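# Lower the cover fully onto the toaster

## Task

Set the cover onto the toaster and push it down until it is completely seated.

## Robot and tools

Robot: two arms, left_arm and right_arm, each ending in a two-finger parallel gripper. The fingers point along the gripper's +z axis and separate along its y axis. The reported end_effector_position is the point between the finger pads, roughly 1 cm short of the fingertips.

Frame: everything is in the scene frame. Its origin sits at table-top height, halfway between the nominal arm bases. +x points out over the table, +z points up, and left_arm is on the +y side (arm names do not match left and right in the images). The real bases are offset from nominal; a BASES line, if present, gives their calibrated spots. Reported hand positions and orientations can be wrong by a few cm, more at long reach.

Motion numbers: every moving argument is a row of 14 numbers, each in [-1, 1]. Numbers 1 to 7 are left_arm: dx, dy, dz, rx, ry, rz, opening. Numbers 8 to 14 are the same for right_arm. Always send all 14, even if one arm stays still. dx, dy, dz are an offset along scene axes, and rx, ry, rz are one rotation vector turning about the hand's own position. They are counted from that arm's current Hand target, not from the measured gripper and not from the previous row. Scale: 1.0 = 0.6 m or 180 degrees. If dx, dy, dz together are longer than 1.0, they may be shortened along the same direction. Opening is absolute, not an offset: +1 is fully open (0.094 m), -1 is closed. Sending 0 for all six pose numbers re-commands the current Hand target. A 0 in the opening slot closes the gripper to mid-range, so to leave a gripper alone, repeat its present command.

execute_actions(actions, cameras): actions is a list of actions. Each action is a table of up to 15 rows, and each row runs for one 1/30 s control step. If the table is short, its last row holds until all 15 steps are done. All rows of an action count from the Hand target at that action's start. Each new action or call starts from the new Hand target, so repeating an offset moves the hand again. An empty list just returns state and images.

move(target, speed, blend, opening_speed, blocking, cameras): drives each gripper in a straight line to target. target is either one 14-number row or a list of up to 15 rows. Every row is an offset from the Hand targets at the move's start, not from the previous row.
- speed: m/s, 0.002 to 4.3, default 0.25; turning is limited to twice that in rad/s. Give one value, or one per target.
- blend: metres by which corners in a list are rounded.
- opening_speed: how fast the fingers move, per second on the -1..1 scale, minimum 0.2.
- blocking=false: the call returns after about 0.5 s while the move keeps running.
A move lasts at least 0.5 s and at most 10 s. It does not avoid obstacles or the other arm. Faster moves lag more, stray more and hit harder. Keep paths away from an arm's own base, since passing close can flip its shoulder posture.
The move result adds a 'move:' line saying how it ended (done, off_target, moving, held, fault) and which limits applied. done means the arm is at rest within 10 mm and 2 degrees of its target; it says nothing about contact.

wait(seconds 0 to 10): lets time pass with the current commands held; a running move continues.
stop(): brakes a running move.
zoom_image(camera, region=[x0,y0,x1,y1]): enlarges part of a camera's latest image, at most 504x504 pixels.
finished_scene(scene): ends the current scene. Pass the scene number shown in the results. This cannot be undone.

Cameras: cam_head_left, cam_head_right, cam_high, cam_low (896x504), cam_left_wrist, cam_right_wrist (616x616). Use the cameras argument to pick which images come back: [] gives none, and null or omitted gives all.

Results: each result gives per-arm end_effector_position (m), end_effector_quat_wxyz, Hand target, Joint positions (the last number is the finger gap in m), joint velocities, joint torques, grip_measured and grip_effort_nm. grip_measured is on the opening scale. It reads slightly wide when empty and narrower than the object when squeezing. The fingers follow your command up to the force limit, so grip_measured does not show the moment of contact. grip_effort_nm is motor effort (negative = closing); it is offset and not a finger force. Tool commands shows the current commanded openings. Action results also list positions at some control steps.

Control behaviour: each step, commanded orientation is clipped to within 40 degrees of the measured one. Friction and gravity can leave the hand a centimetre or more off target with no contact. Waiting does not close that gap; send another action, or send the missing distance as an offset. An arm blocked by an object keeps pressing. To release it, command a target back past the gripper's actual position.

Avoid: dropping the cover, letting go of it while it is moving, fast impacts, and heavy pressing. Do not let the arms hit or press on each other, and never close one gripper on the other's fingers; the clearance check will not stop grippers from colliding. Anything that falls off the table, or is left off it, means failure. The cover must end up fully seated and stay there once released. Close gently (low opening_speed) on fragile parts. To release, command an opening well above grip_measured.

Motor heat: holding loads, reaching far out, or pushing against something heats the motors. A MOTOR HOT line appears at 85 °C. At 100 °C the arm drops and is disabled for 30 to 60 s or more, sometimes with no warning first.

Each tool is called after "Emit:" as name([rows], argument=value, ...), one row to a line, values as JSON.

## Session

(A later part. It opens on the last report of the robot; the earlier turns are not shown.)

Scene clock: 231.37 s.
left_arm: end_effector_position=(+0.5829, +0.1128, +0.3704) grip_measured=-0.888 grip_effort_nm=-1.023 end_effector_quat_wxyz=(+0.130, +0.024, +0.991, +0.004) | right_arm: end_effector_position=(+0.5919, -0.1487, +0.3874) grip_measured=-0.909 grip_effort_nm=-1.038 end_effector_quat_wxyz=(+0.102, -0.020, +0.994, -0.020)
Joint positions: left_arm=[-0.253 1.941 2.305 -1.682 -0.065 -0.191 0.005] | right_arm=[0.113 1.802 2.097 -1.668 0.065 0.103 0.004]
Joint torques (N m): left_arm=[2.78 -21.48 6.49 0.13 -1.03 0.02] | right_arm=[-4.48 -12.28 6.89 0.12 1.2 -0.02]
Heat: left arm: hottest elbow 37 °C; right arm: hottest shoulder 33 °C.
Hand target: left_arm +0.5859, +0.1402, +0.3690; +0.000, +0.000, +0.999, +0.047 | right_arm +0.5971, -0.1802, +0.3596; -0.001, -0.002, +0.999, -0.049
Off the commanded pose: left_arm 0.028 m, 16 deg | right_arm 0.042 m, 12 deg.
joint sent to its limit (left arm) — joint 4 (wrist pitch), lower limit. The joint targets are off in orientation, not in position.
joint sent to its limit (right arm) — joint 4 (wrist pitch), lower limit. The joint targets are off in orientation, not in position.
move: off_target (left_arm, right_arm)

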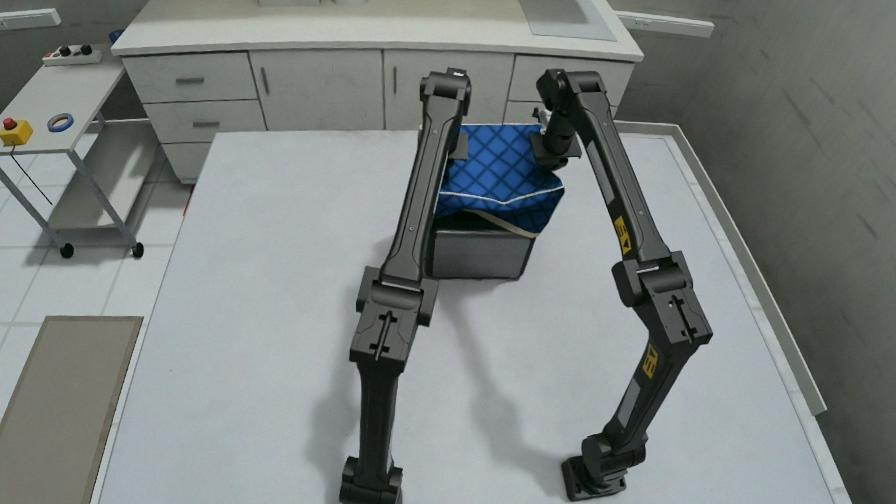

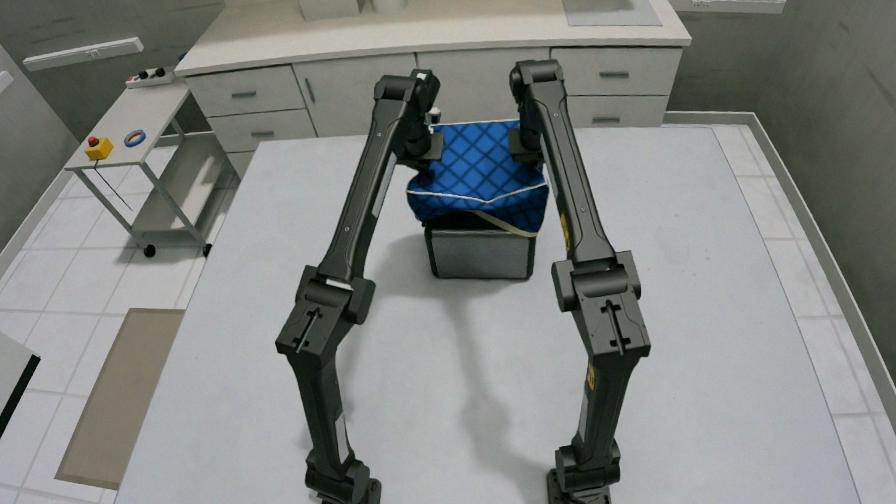

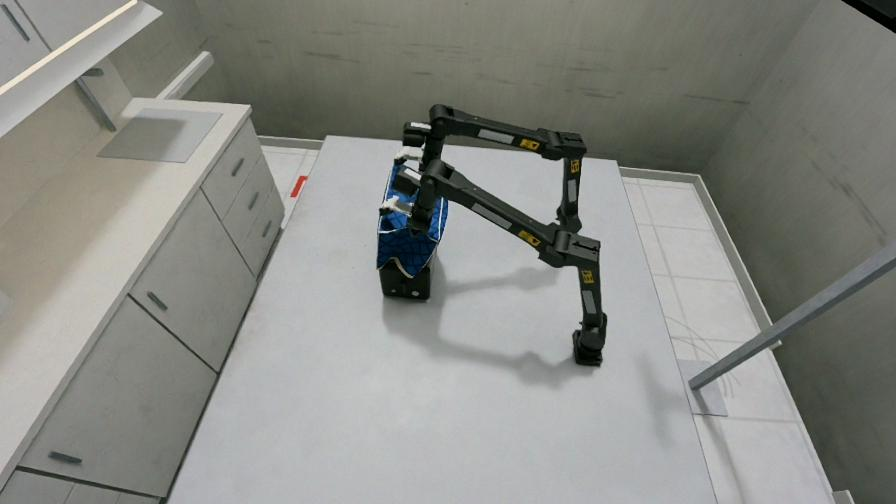

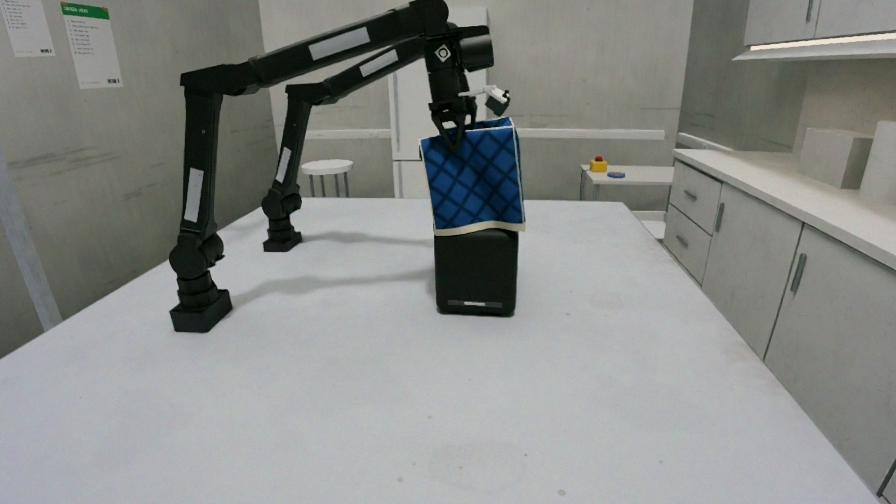

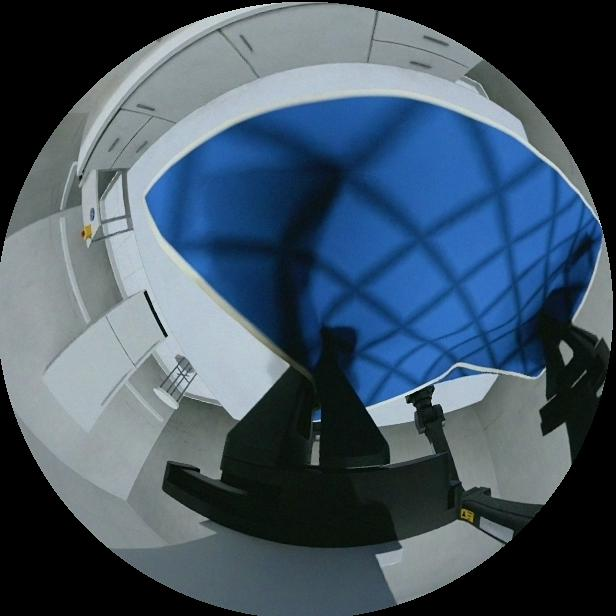

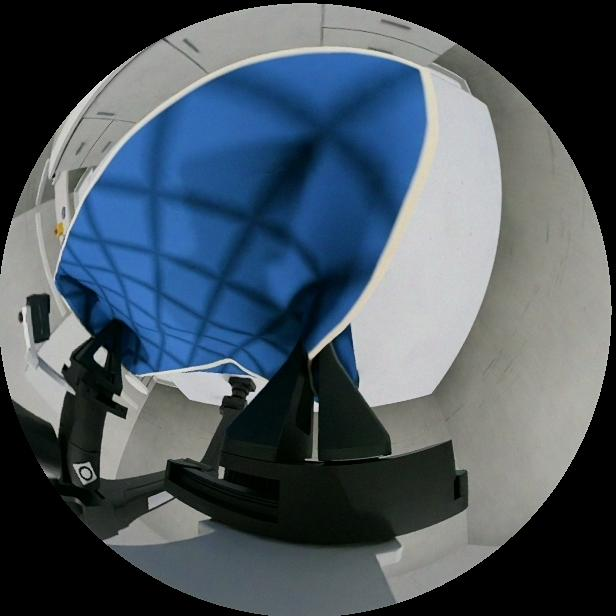

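Emit:
move([
  [0.0,0.0,0.06,0,0,0,-0.95,0.0,0,0,0,0,0,-0.95],
  [-0.07,0.0,0.06,0,0,0,-0.95,-0.01,0,0,0,0,0,-0.95],
], speed=0.08)

Emit:
zoom_image(camera="cam_head_right", region=[370, 80, 600, 300])

Scene clock: 242.20 s.
left_arm: end_effector_position=(+0.5505, +0.1138, +0.3797) grip_measured=-0.888 grip_effort_nm=-1.028 end_effector_quat_wxyz=(+0.122, +0.018, +0.992, +0.002) | right_arm: end_effector_position=(+0.5865, -0.1484, +0.3743) grip_measured=-0.909 grip_effort_nm=-1.038 end_effector_quat_wxyz=(+0.084, -0.022, +0.996, -0.019)
Joint positions: left_arm=[-0.263 1.851 2.197 -1.68 -0.061 -0.215 0.005] | right_arm=[0.113 1.802 2.066 -1.672 0.058 0.101 0.004]
Joint torques (N m): left_arm=[2.08 -23.59 7.23 0.1 -1.16 0.14] | right_arm=[-4.48 -13.16 7.9 0.2 1.47 0.04]
Heat: left arm: hottest elbow 36 °C; right arm: hottest shoulder 33 °C.
Hand target: left_arm +0.5439, +0.1404, +0.4050; +0.000, +0.000, +0.999, +0.047 | right_arm +0.5911, -0.1802, +0.3596; -0.001, -0.002, +0.999, -0.049
Off the commanded pose: left_arm 0.037 m, 15 deg | right_arm 0.035 m, 11 deg.
joint sent to its limit (left arm) — joint 4 (wrist pitch), lower limit. The joint targets are off in orientation, not in position.
joint sent to its limit (right arm) — joint 4 (wrist pitch), lower limit. The joint targets are off in orientation, not in position.
move: off_target (left_arm, right_arm)

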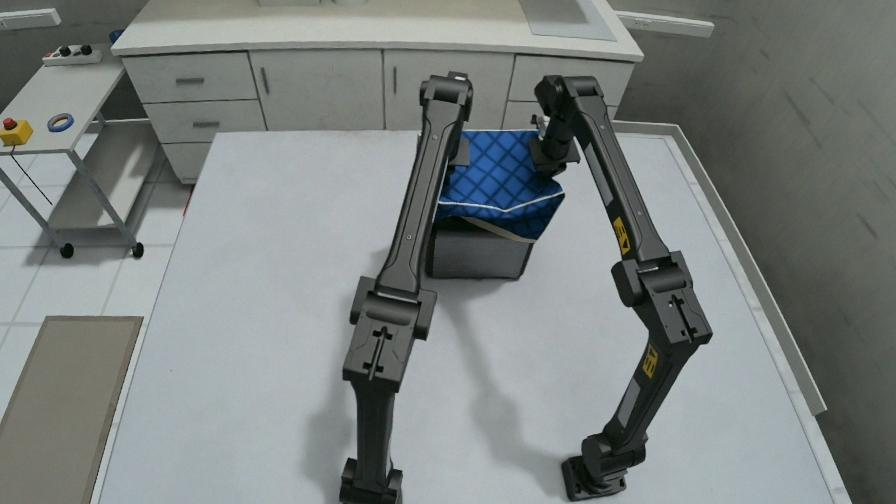

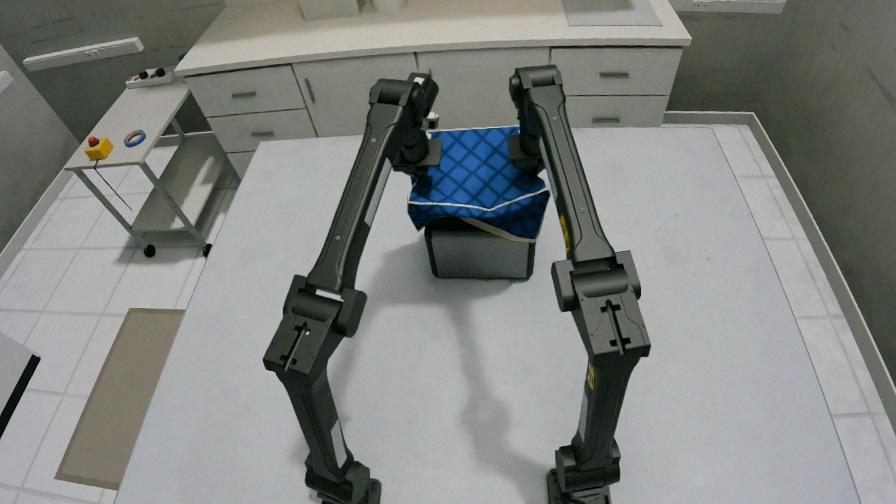

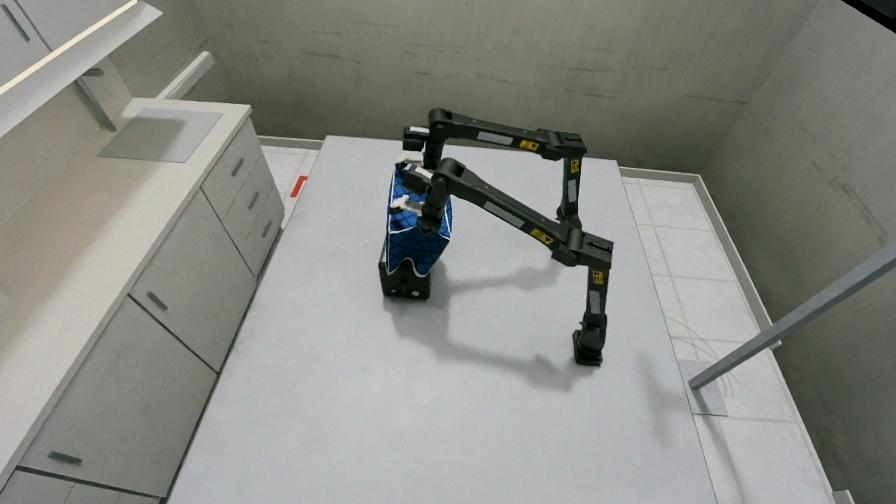

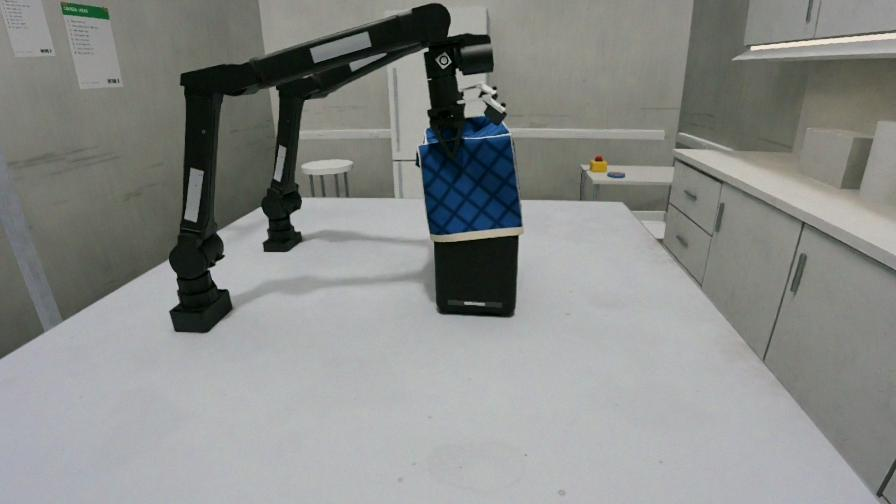

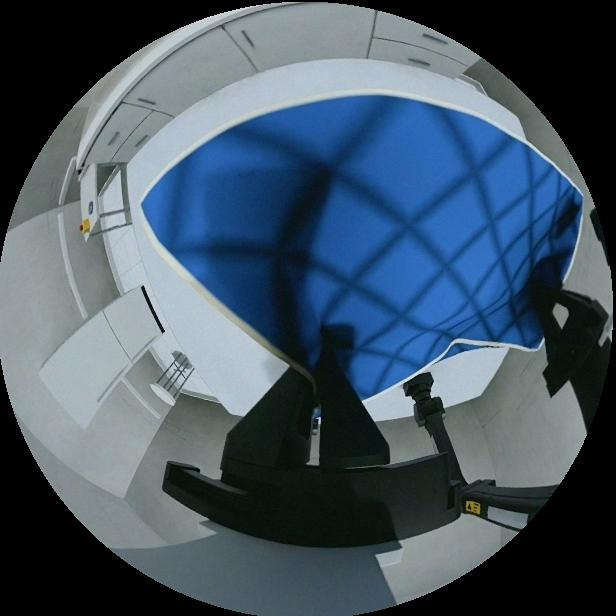

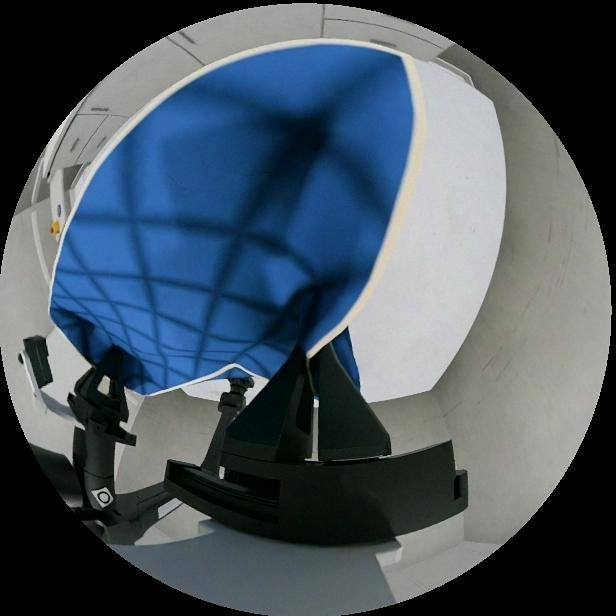

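Scaled by 2.191.

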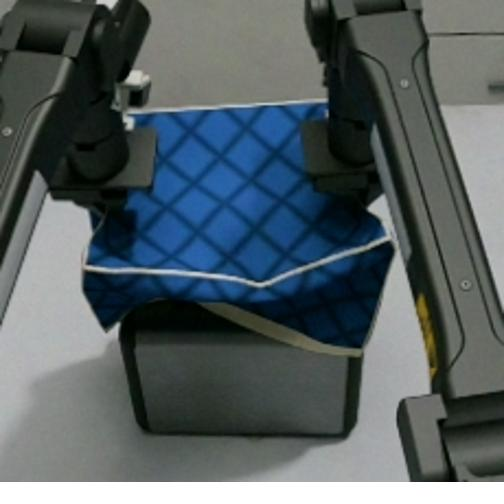

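Emit:
move([
  [0.015,0.0,0,0,0,0,-0.95,-0.01,0,0,0,0,0,-0.95],
  [0.01,0.0,-0.1,0,0,0,-0.95,-0.02,0,-0.07,0,0,0,-0.95],
], speed=0.08)

Emit:
zoom_image(camera="cam_head_right", region=[370, 80, 600, 300])

Emit:
zoom_image(camera="cam_high", region=[340, 130, 500, 320])

Scene clock: 254.30 s.
left_arm: end_effector_position=(+0.5446, +0.1114, +0.3591) grip_measured=-0.888 grip_effort_nm=-1.023 end_effector_quat_wxyz=(+0.099, +0.020, +0.995, +0.004) | right_arm: end_effector_position=(+0.5746, -0.1500, +0.3439) grip_measured=-0.909 grip_effort_nm=-1.033 end_effector_quat_wxyz=(+0.046, -0.023, +0.998, -0.023)
Joint positions: left_arm=[-0.268 1.85 2.146 -1.675 -0.054 -0.217 0.005] | right_arm=[0.113 1.802 1.99 -1.673 0.058 0.1 0.004]
Joint torques (N m): left_arm=[2.67 -18.49 6.22 -0.18 -1.35 0.09] | right_arm=[-4.19 -11.99 7.12 0.08 1.56 0.15]
Heat: left arm: hottest elbow 36 °C; right arm: hottest shoulder 32 °C.
Hand target: left_arm +0.5499, +0.1403, +0.3450; +0.000, +0.000, +0.999, +0.047 | right_arm +0.5791, -0.1801, +0.3176; -0.001, -0.002, +0.999, -0.049
Off the commanded pose: left_arm 0.033 m, 13 deg | right_arm 0.040 m, 7 deg.
joint sent to its limit (left arm) — joint 4 (wrist pitch), lower limit. The joint targets are off in orientation, not in position.
joint sent to its limit (right arm) — joint 4 (wrist pitch), lower limit. The joint targets still meet the commanded pose.
move: off_target (left_arm, right_arm)

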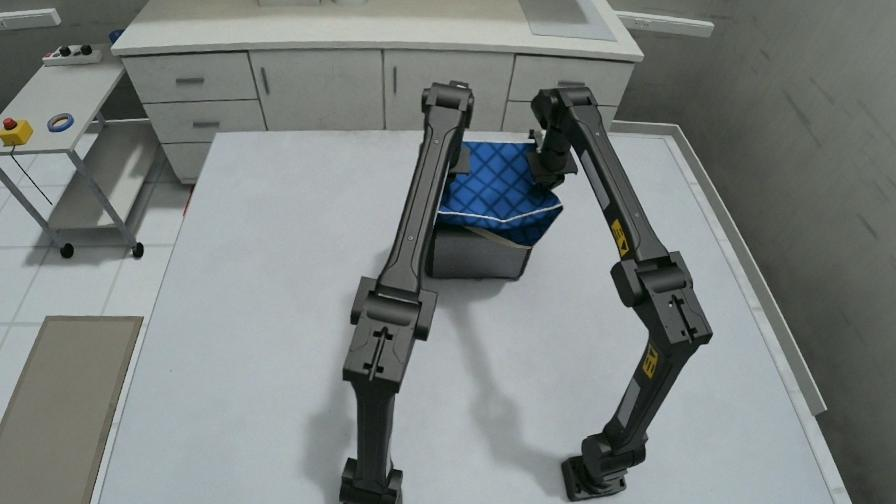

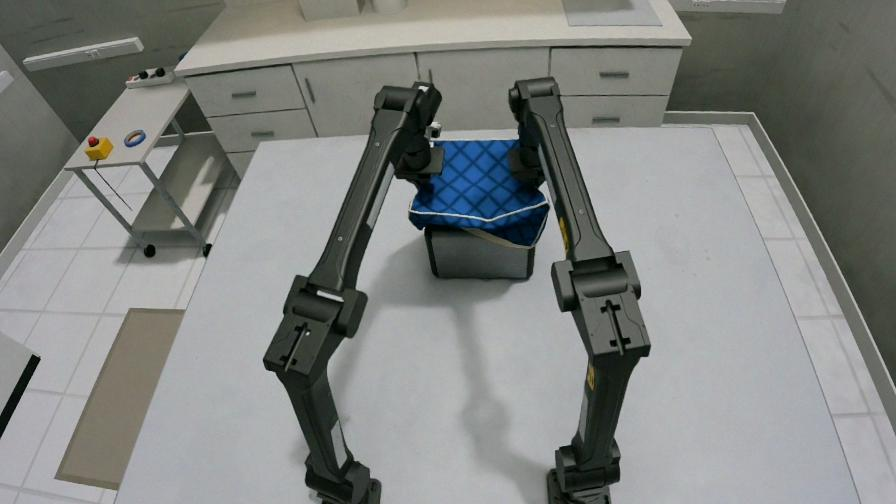

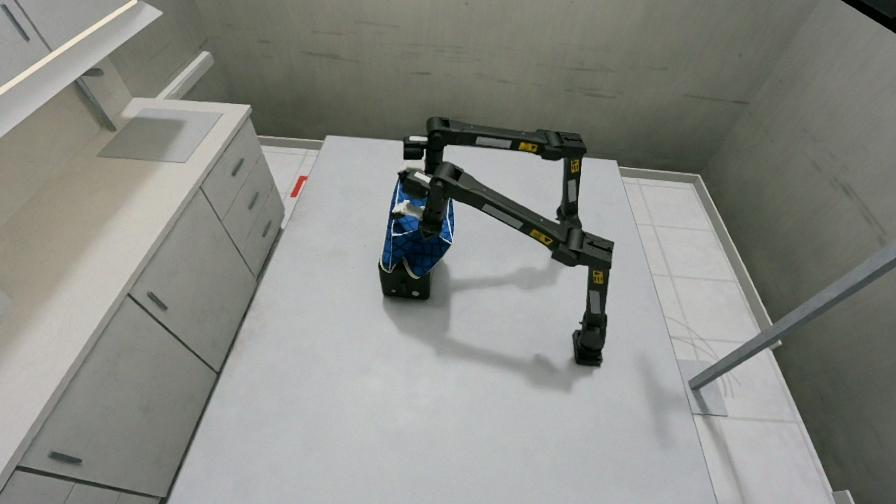

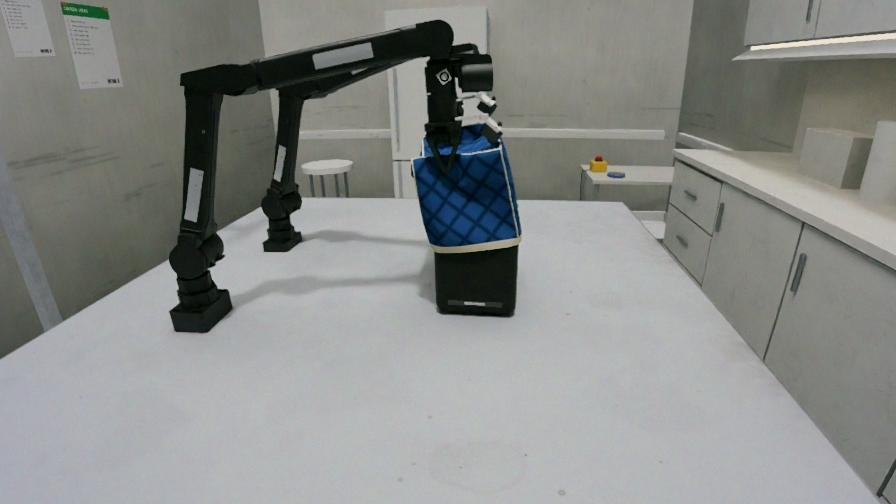

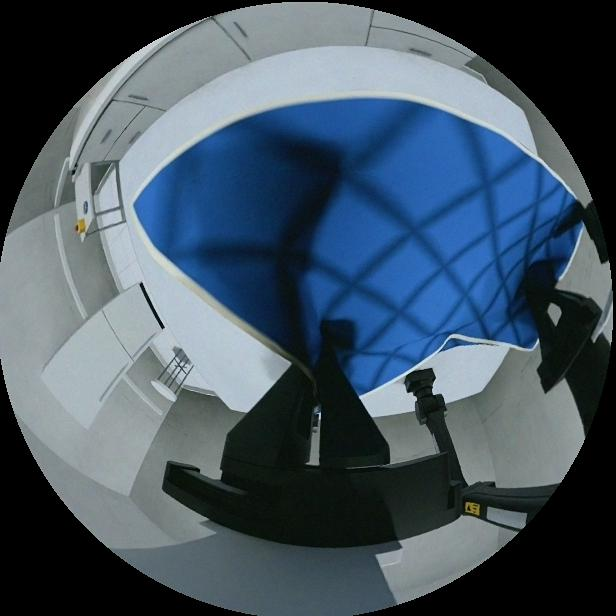

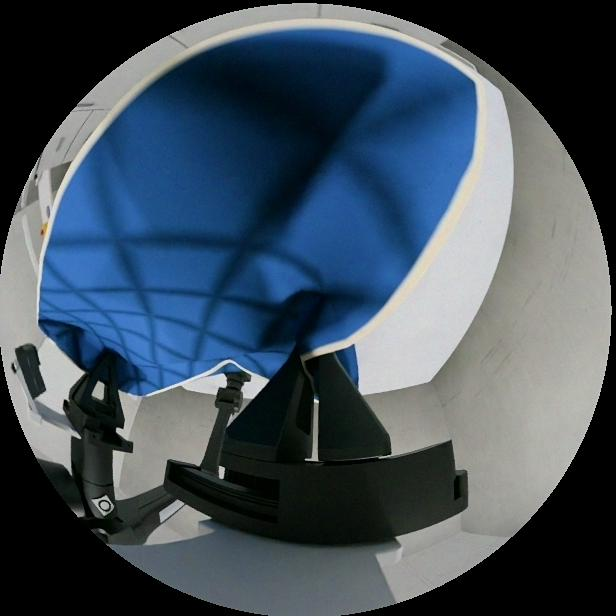

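Scaled by 2.191.

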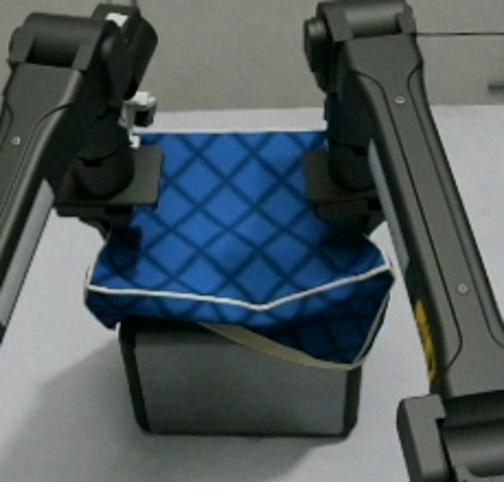

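Scaled by 2.653.

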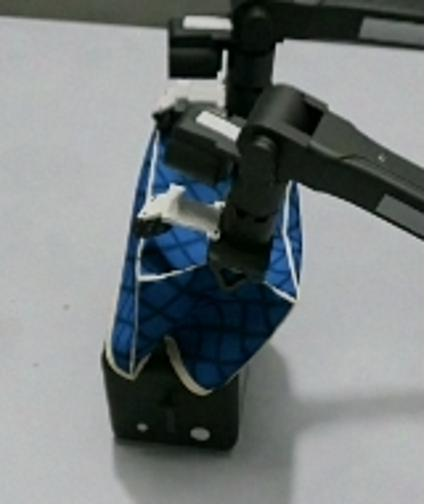

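Emit:
move([
  [0.0,0.0,-0.09,0,0,0,-0.95,-0.01,0,-0.05,0,0,0,-0.95],
], speed=0.08)

Emit:
zoom_image(camera="cam_head_right", region=[370, 80, 600, 300])

Emit:
zoom_image(camera="cam_high", region=[340, 130, 500, 320])

Scene clock: 261.63 s.
left_arm: end_effector_position=(+0.5417, +0.1094, +0.3250) grip_measured=-0.888 grip_effort_nm=-1.028 end_effector_quat_wxyz=(+0.065, +0.022, +0.998, +0.012) | right_arm: end_effector_position=(+0.5708, -0.1517, +0.3208) grip_measured=-0.909 grip_effort_nm=-1.038 end_effector_quat_wxyz=(+0.031, -0.024, +0.999, -0.028)
Joint positions: left_arm=[-0.273 1.872 2.092 -1.67 -0.055 -0.22 0.005] | right_arm=[0.113 1.802 1.93 -1.644 0.064 0.1 0.004]
Joint torques (N m): left_arm=[2.84 -16.26 5.87 -0.49 -1.37 0.06] | right_arm=[-4.07 -11.93 5.98 0.29 1.35 0.21]
Heat: left arm: hottest elbow 35 °C; right arm: hottest shoulder 32 °C.
Hand target: left_arm +0.5499, +0.1403, +0.2910; +0.000, +0.000, +0.999, +0.047 | right_arm +0.5732, -0.1801, +0.2876; -0.001, -0.002, +0.999, -0.049
Off the commanded pose: left_arm 0.047 m, 9 deg | right_arm 0.044 m, 5 deg.
joint sent to its limit (left arm) — joint 4 (wrist pitch), lower limit. The joint targets are off in orientation, not in position.
move: off_target (left_arm, right_arm)

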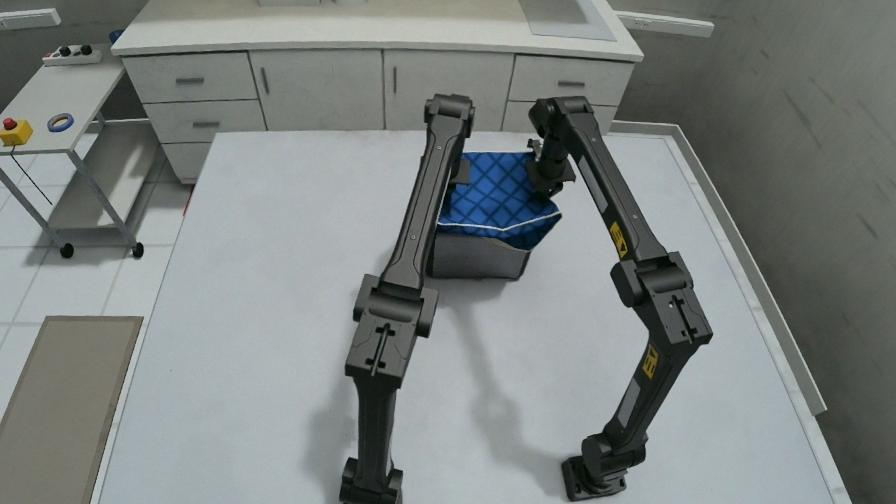

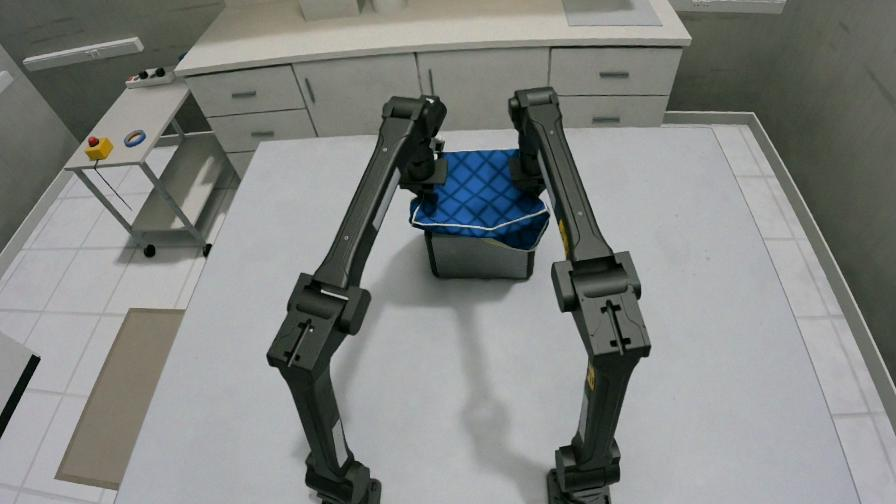

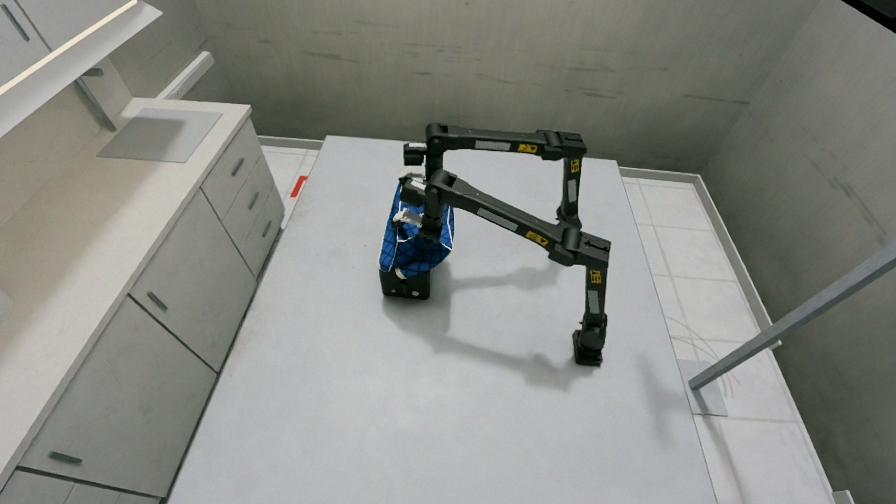

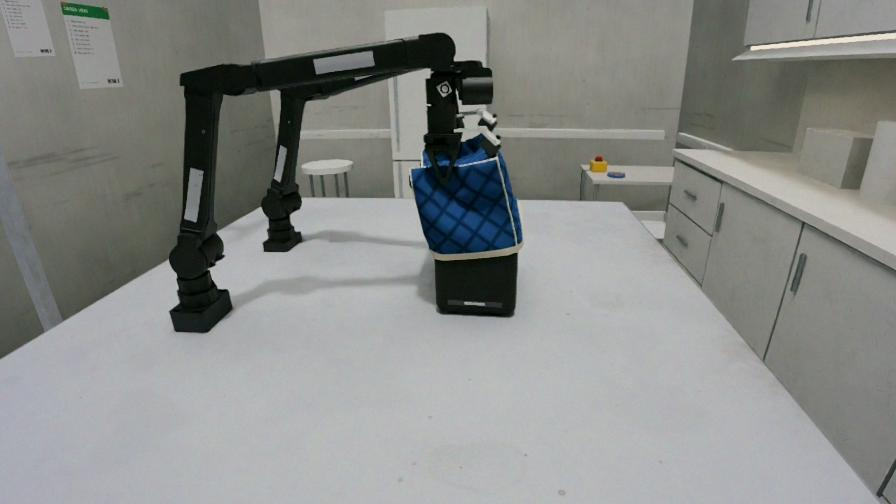

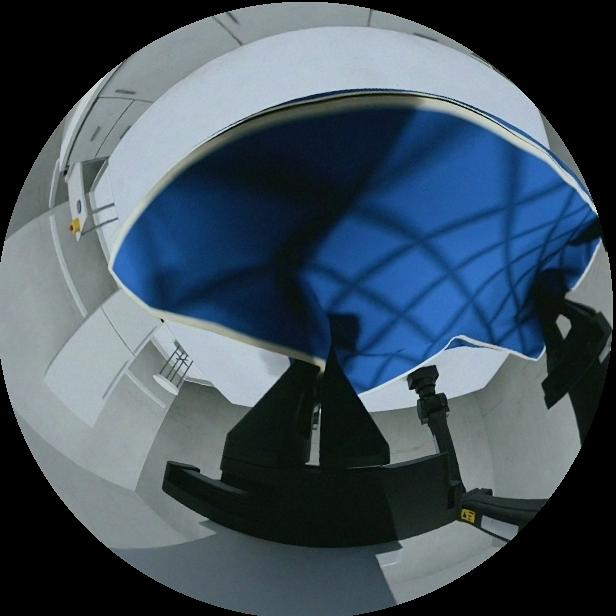

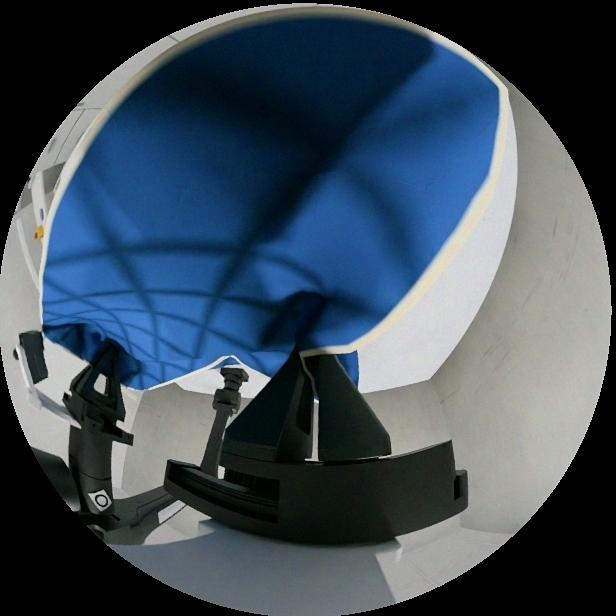

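Scaled by 2.191.

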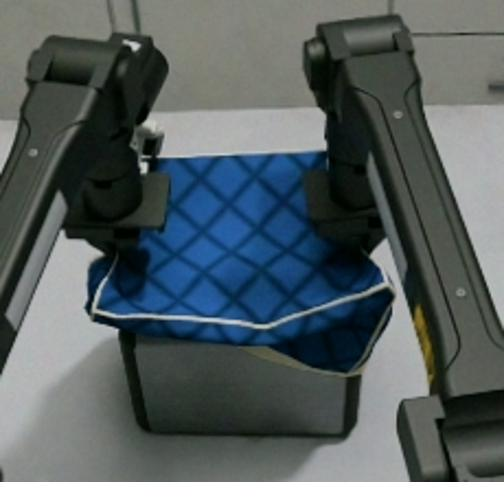

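Scaled by 2.653.

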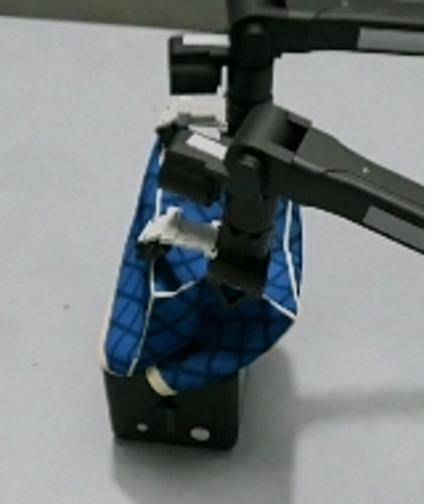

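Emit:
move([
  [0,0,0.13,0,0,0,-0.95,0,0,0.1,0,0,0,-0.95],
  [0,0.04,0.13,0,0,0,-0.95,0,0.04,0.1,0,0,0,-0.95],
], speed=0.1)

Emit:
zoom_image(camera="cam_head_right", region=[370, 80, 600, 300])

Emit:
zoom_image(camera="cam_high", region=[340, 130, 500, 320])

Scene clock: 270.57 s.
left_arm: end_effector_position=(+0.5454, +0.1122, +0.3436) grip_measured=-0.888 grip_effort_nm=-1.023 end_effector_quat_wxyz=(+0.085, +0.030, +0.996, +0.008) | right_arm: end_effector_position=(+0.5674, -0.1465, +0.3271) grip_measured=-0.909 grip_effort_nm=-1.038 end_effector_quat_wxyz=(+0.031, -0.021, +0.999, -0.033)
Joint positions: left_arm=[-0.266 1.862 2.124 -1.67 -0.055 -0.197 0.005] | right_arm=[0.126 1.798 1.942 -1.662 0.075 0.118 0.004]
Joint torques (N m): left_arm=[5.25 -22.77 8.53 -0.39 -1.23 0.22] | right_arm=[-1.85 -14.62 13.11 -0.31 0.95 0.37]
Heat: left arm: hottest elbow 34 °C; right arm: hottest shoulder 33 °C.
Hand target: left_arm +0.5499, +0.1643, +0.3690; +0.000, +0.000, +0.999, +0.047 | right_arm +0.5731, -0.1562, +0.3478; -0.001, -0.002, +0.999, -0.049
Off the commanded pose: left_arm 0.058 m, 11 deg | right_arm 0.023 m, 5 deg.
joint sent to its limit (left arm) — joint 4 (wrist pitch), lower limit. The joint targets are off in position and orientation.
joint sent to its limit (right arm) — joint 4 (wrist pitch), lower limit. The joint targets are off in orientation, not in position.
move: off_target (left_arm, right_arm)

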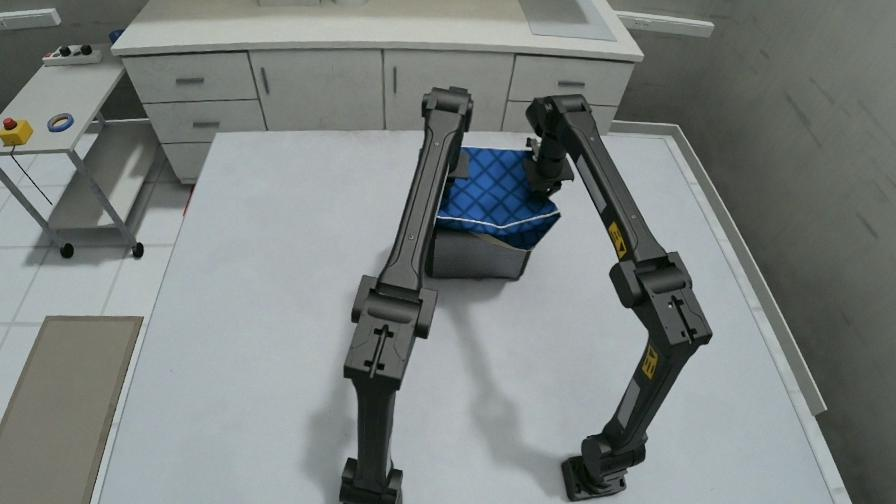

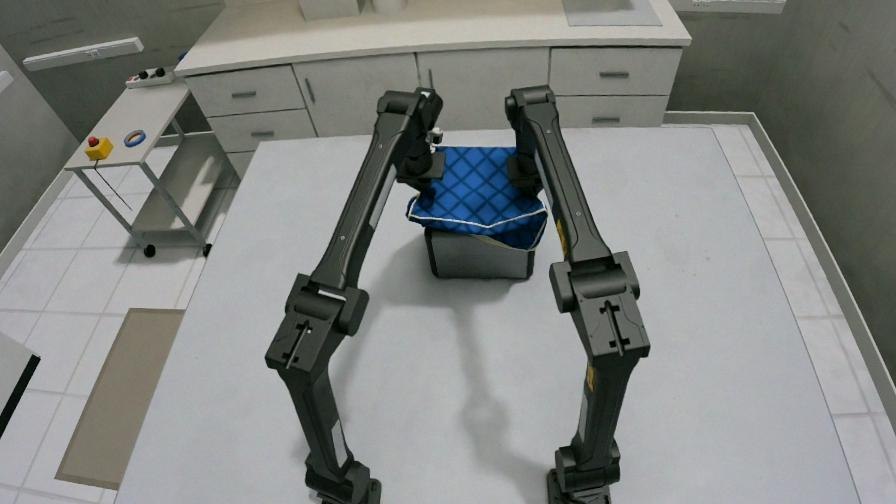

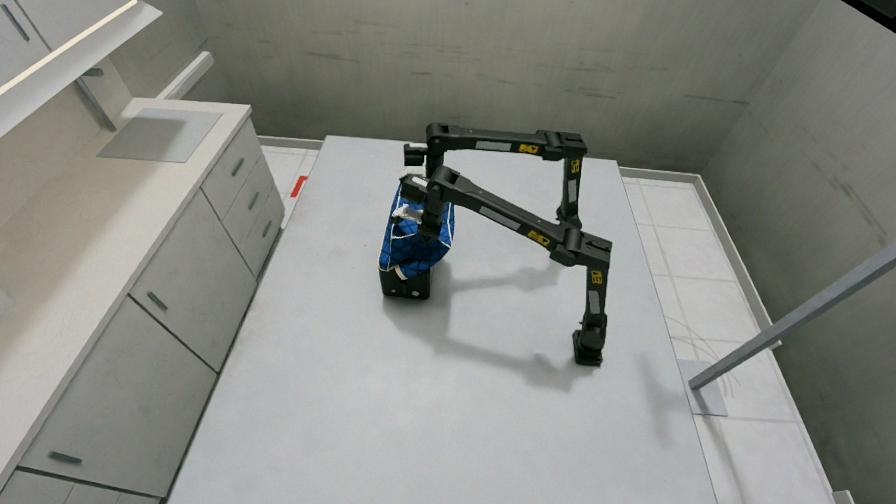

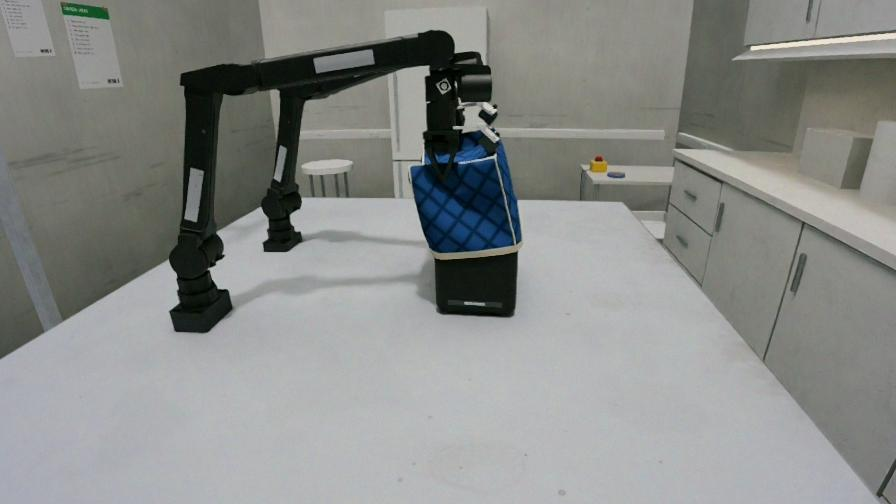

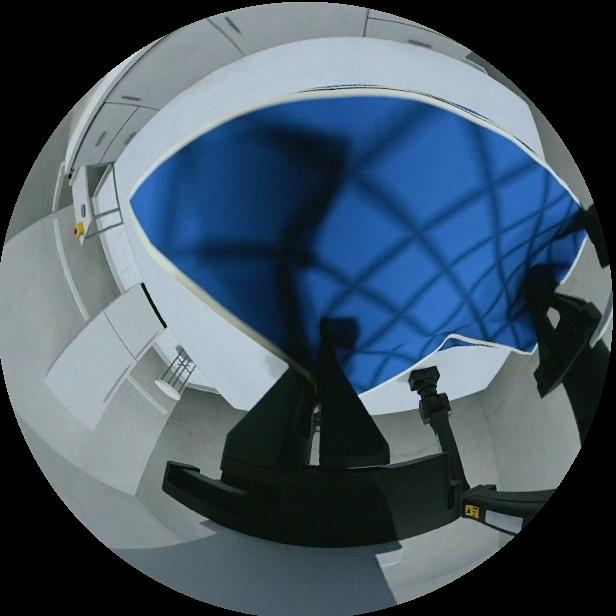

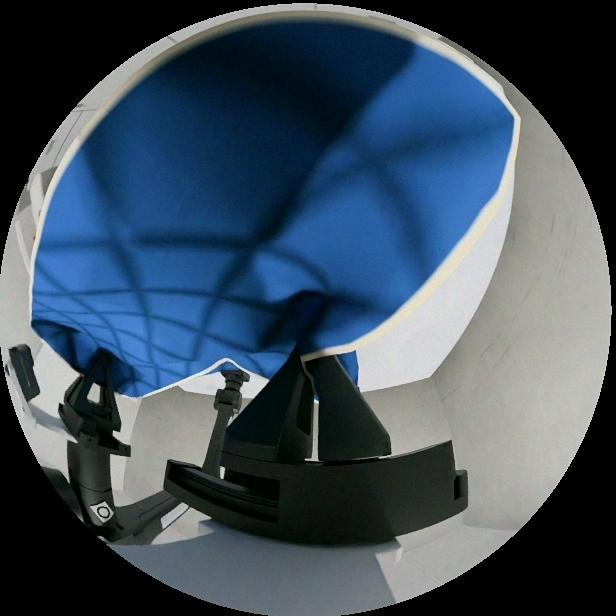

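Scaled by 2.191.

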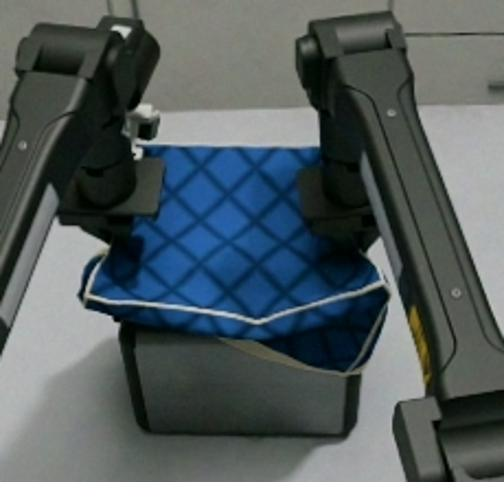

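Scaled by 2.653.

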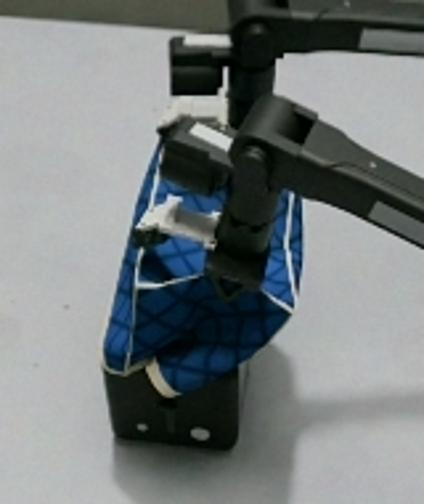

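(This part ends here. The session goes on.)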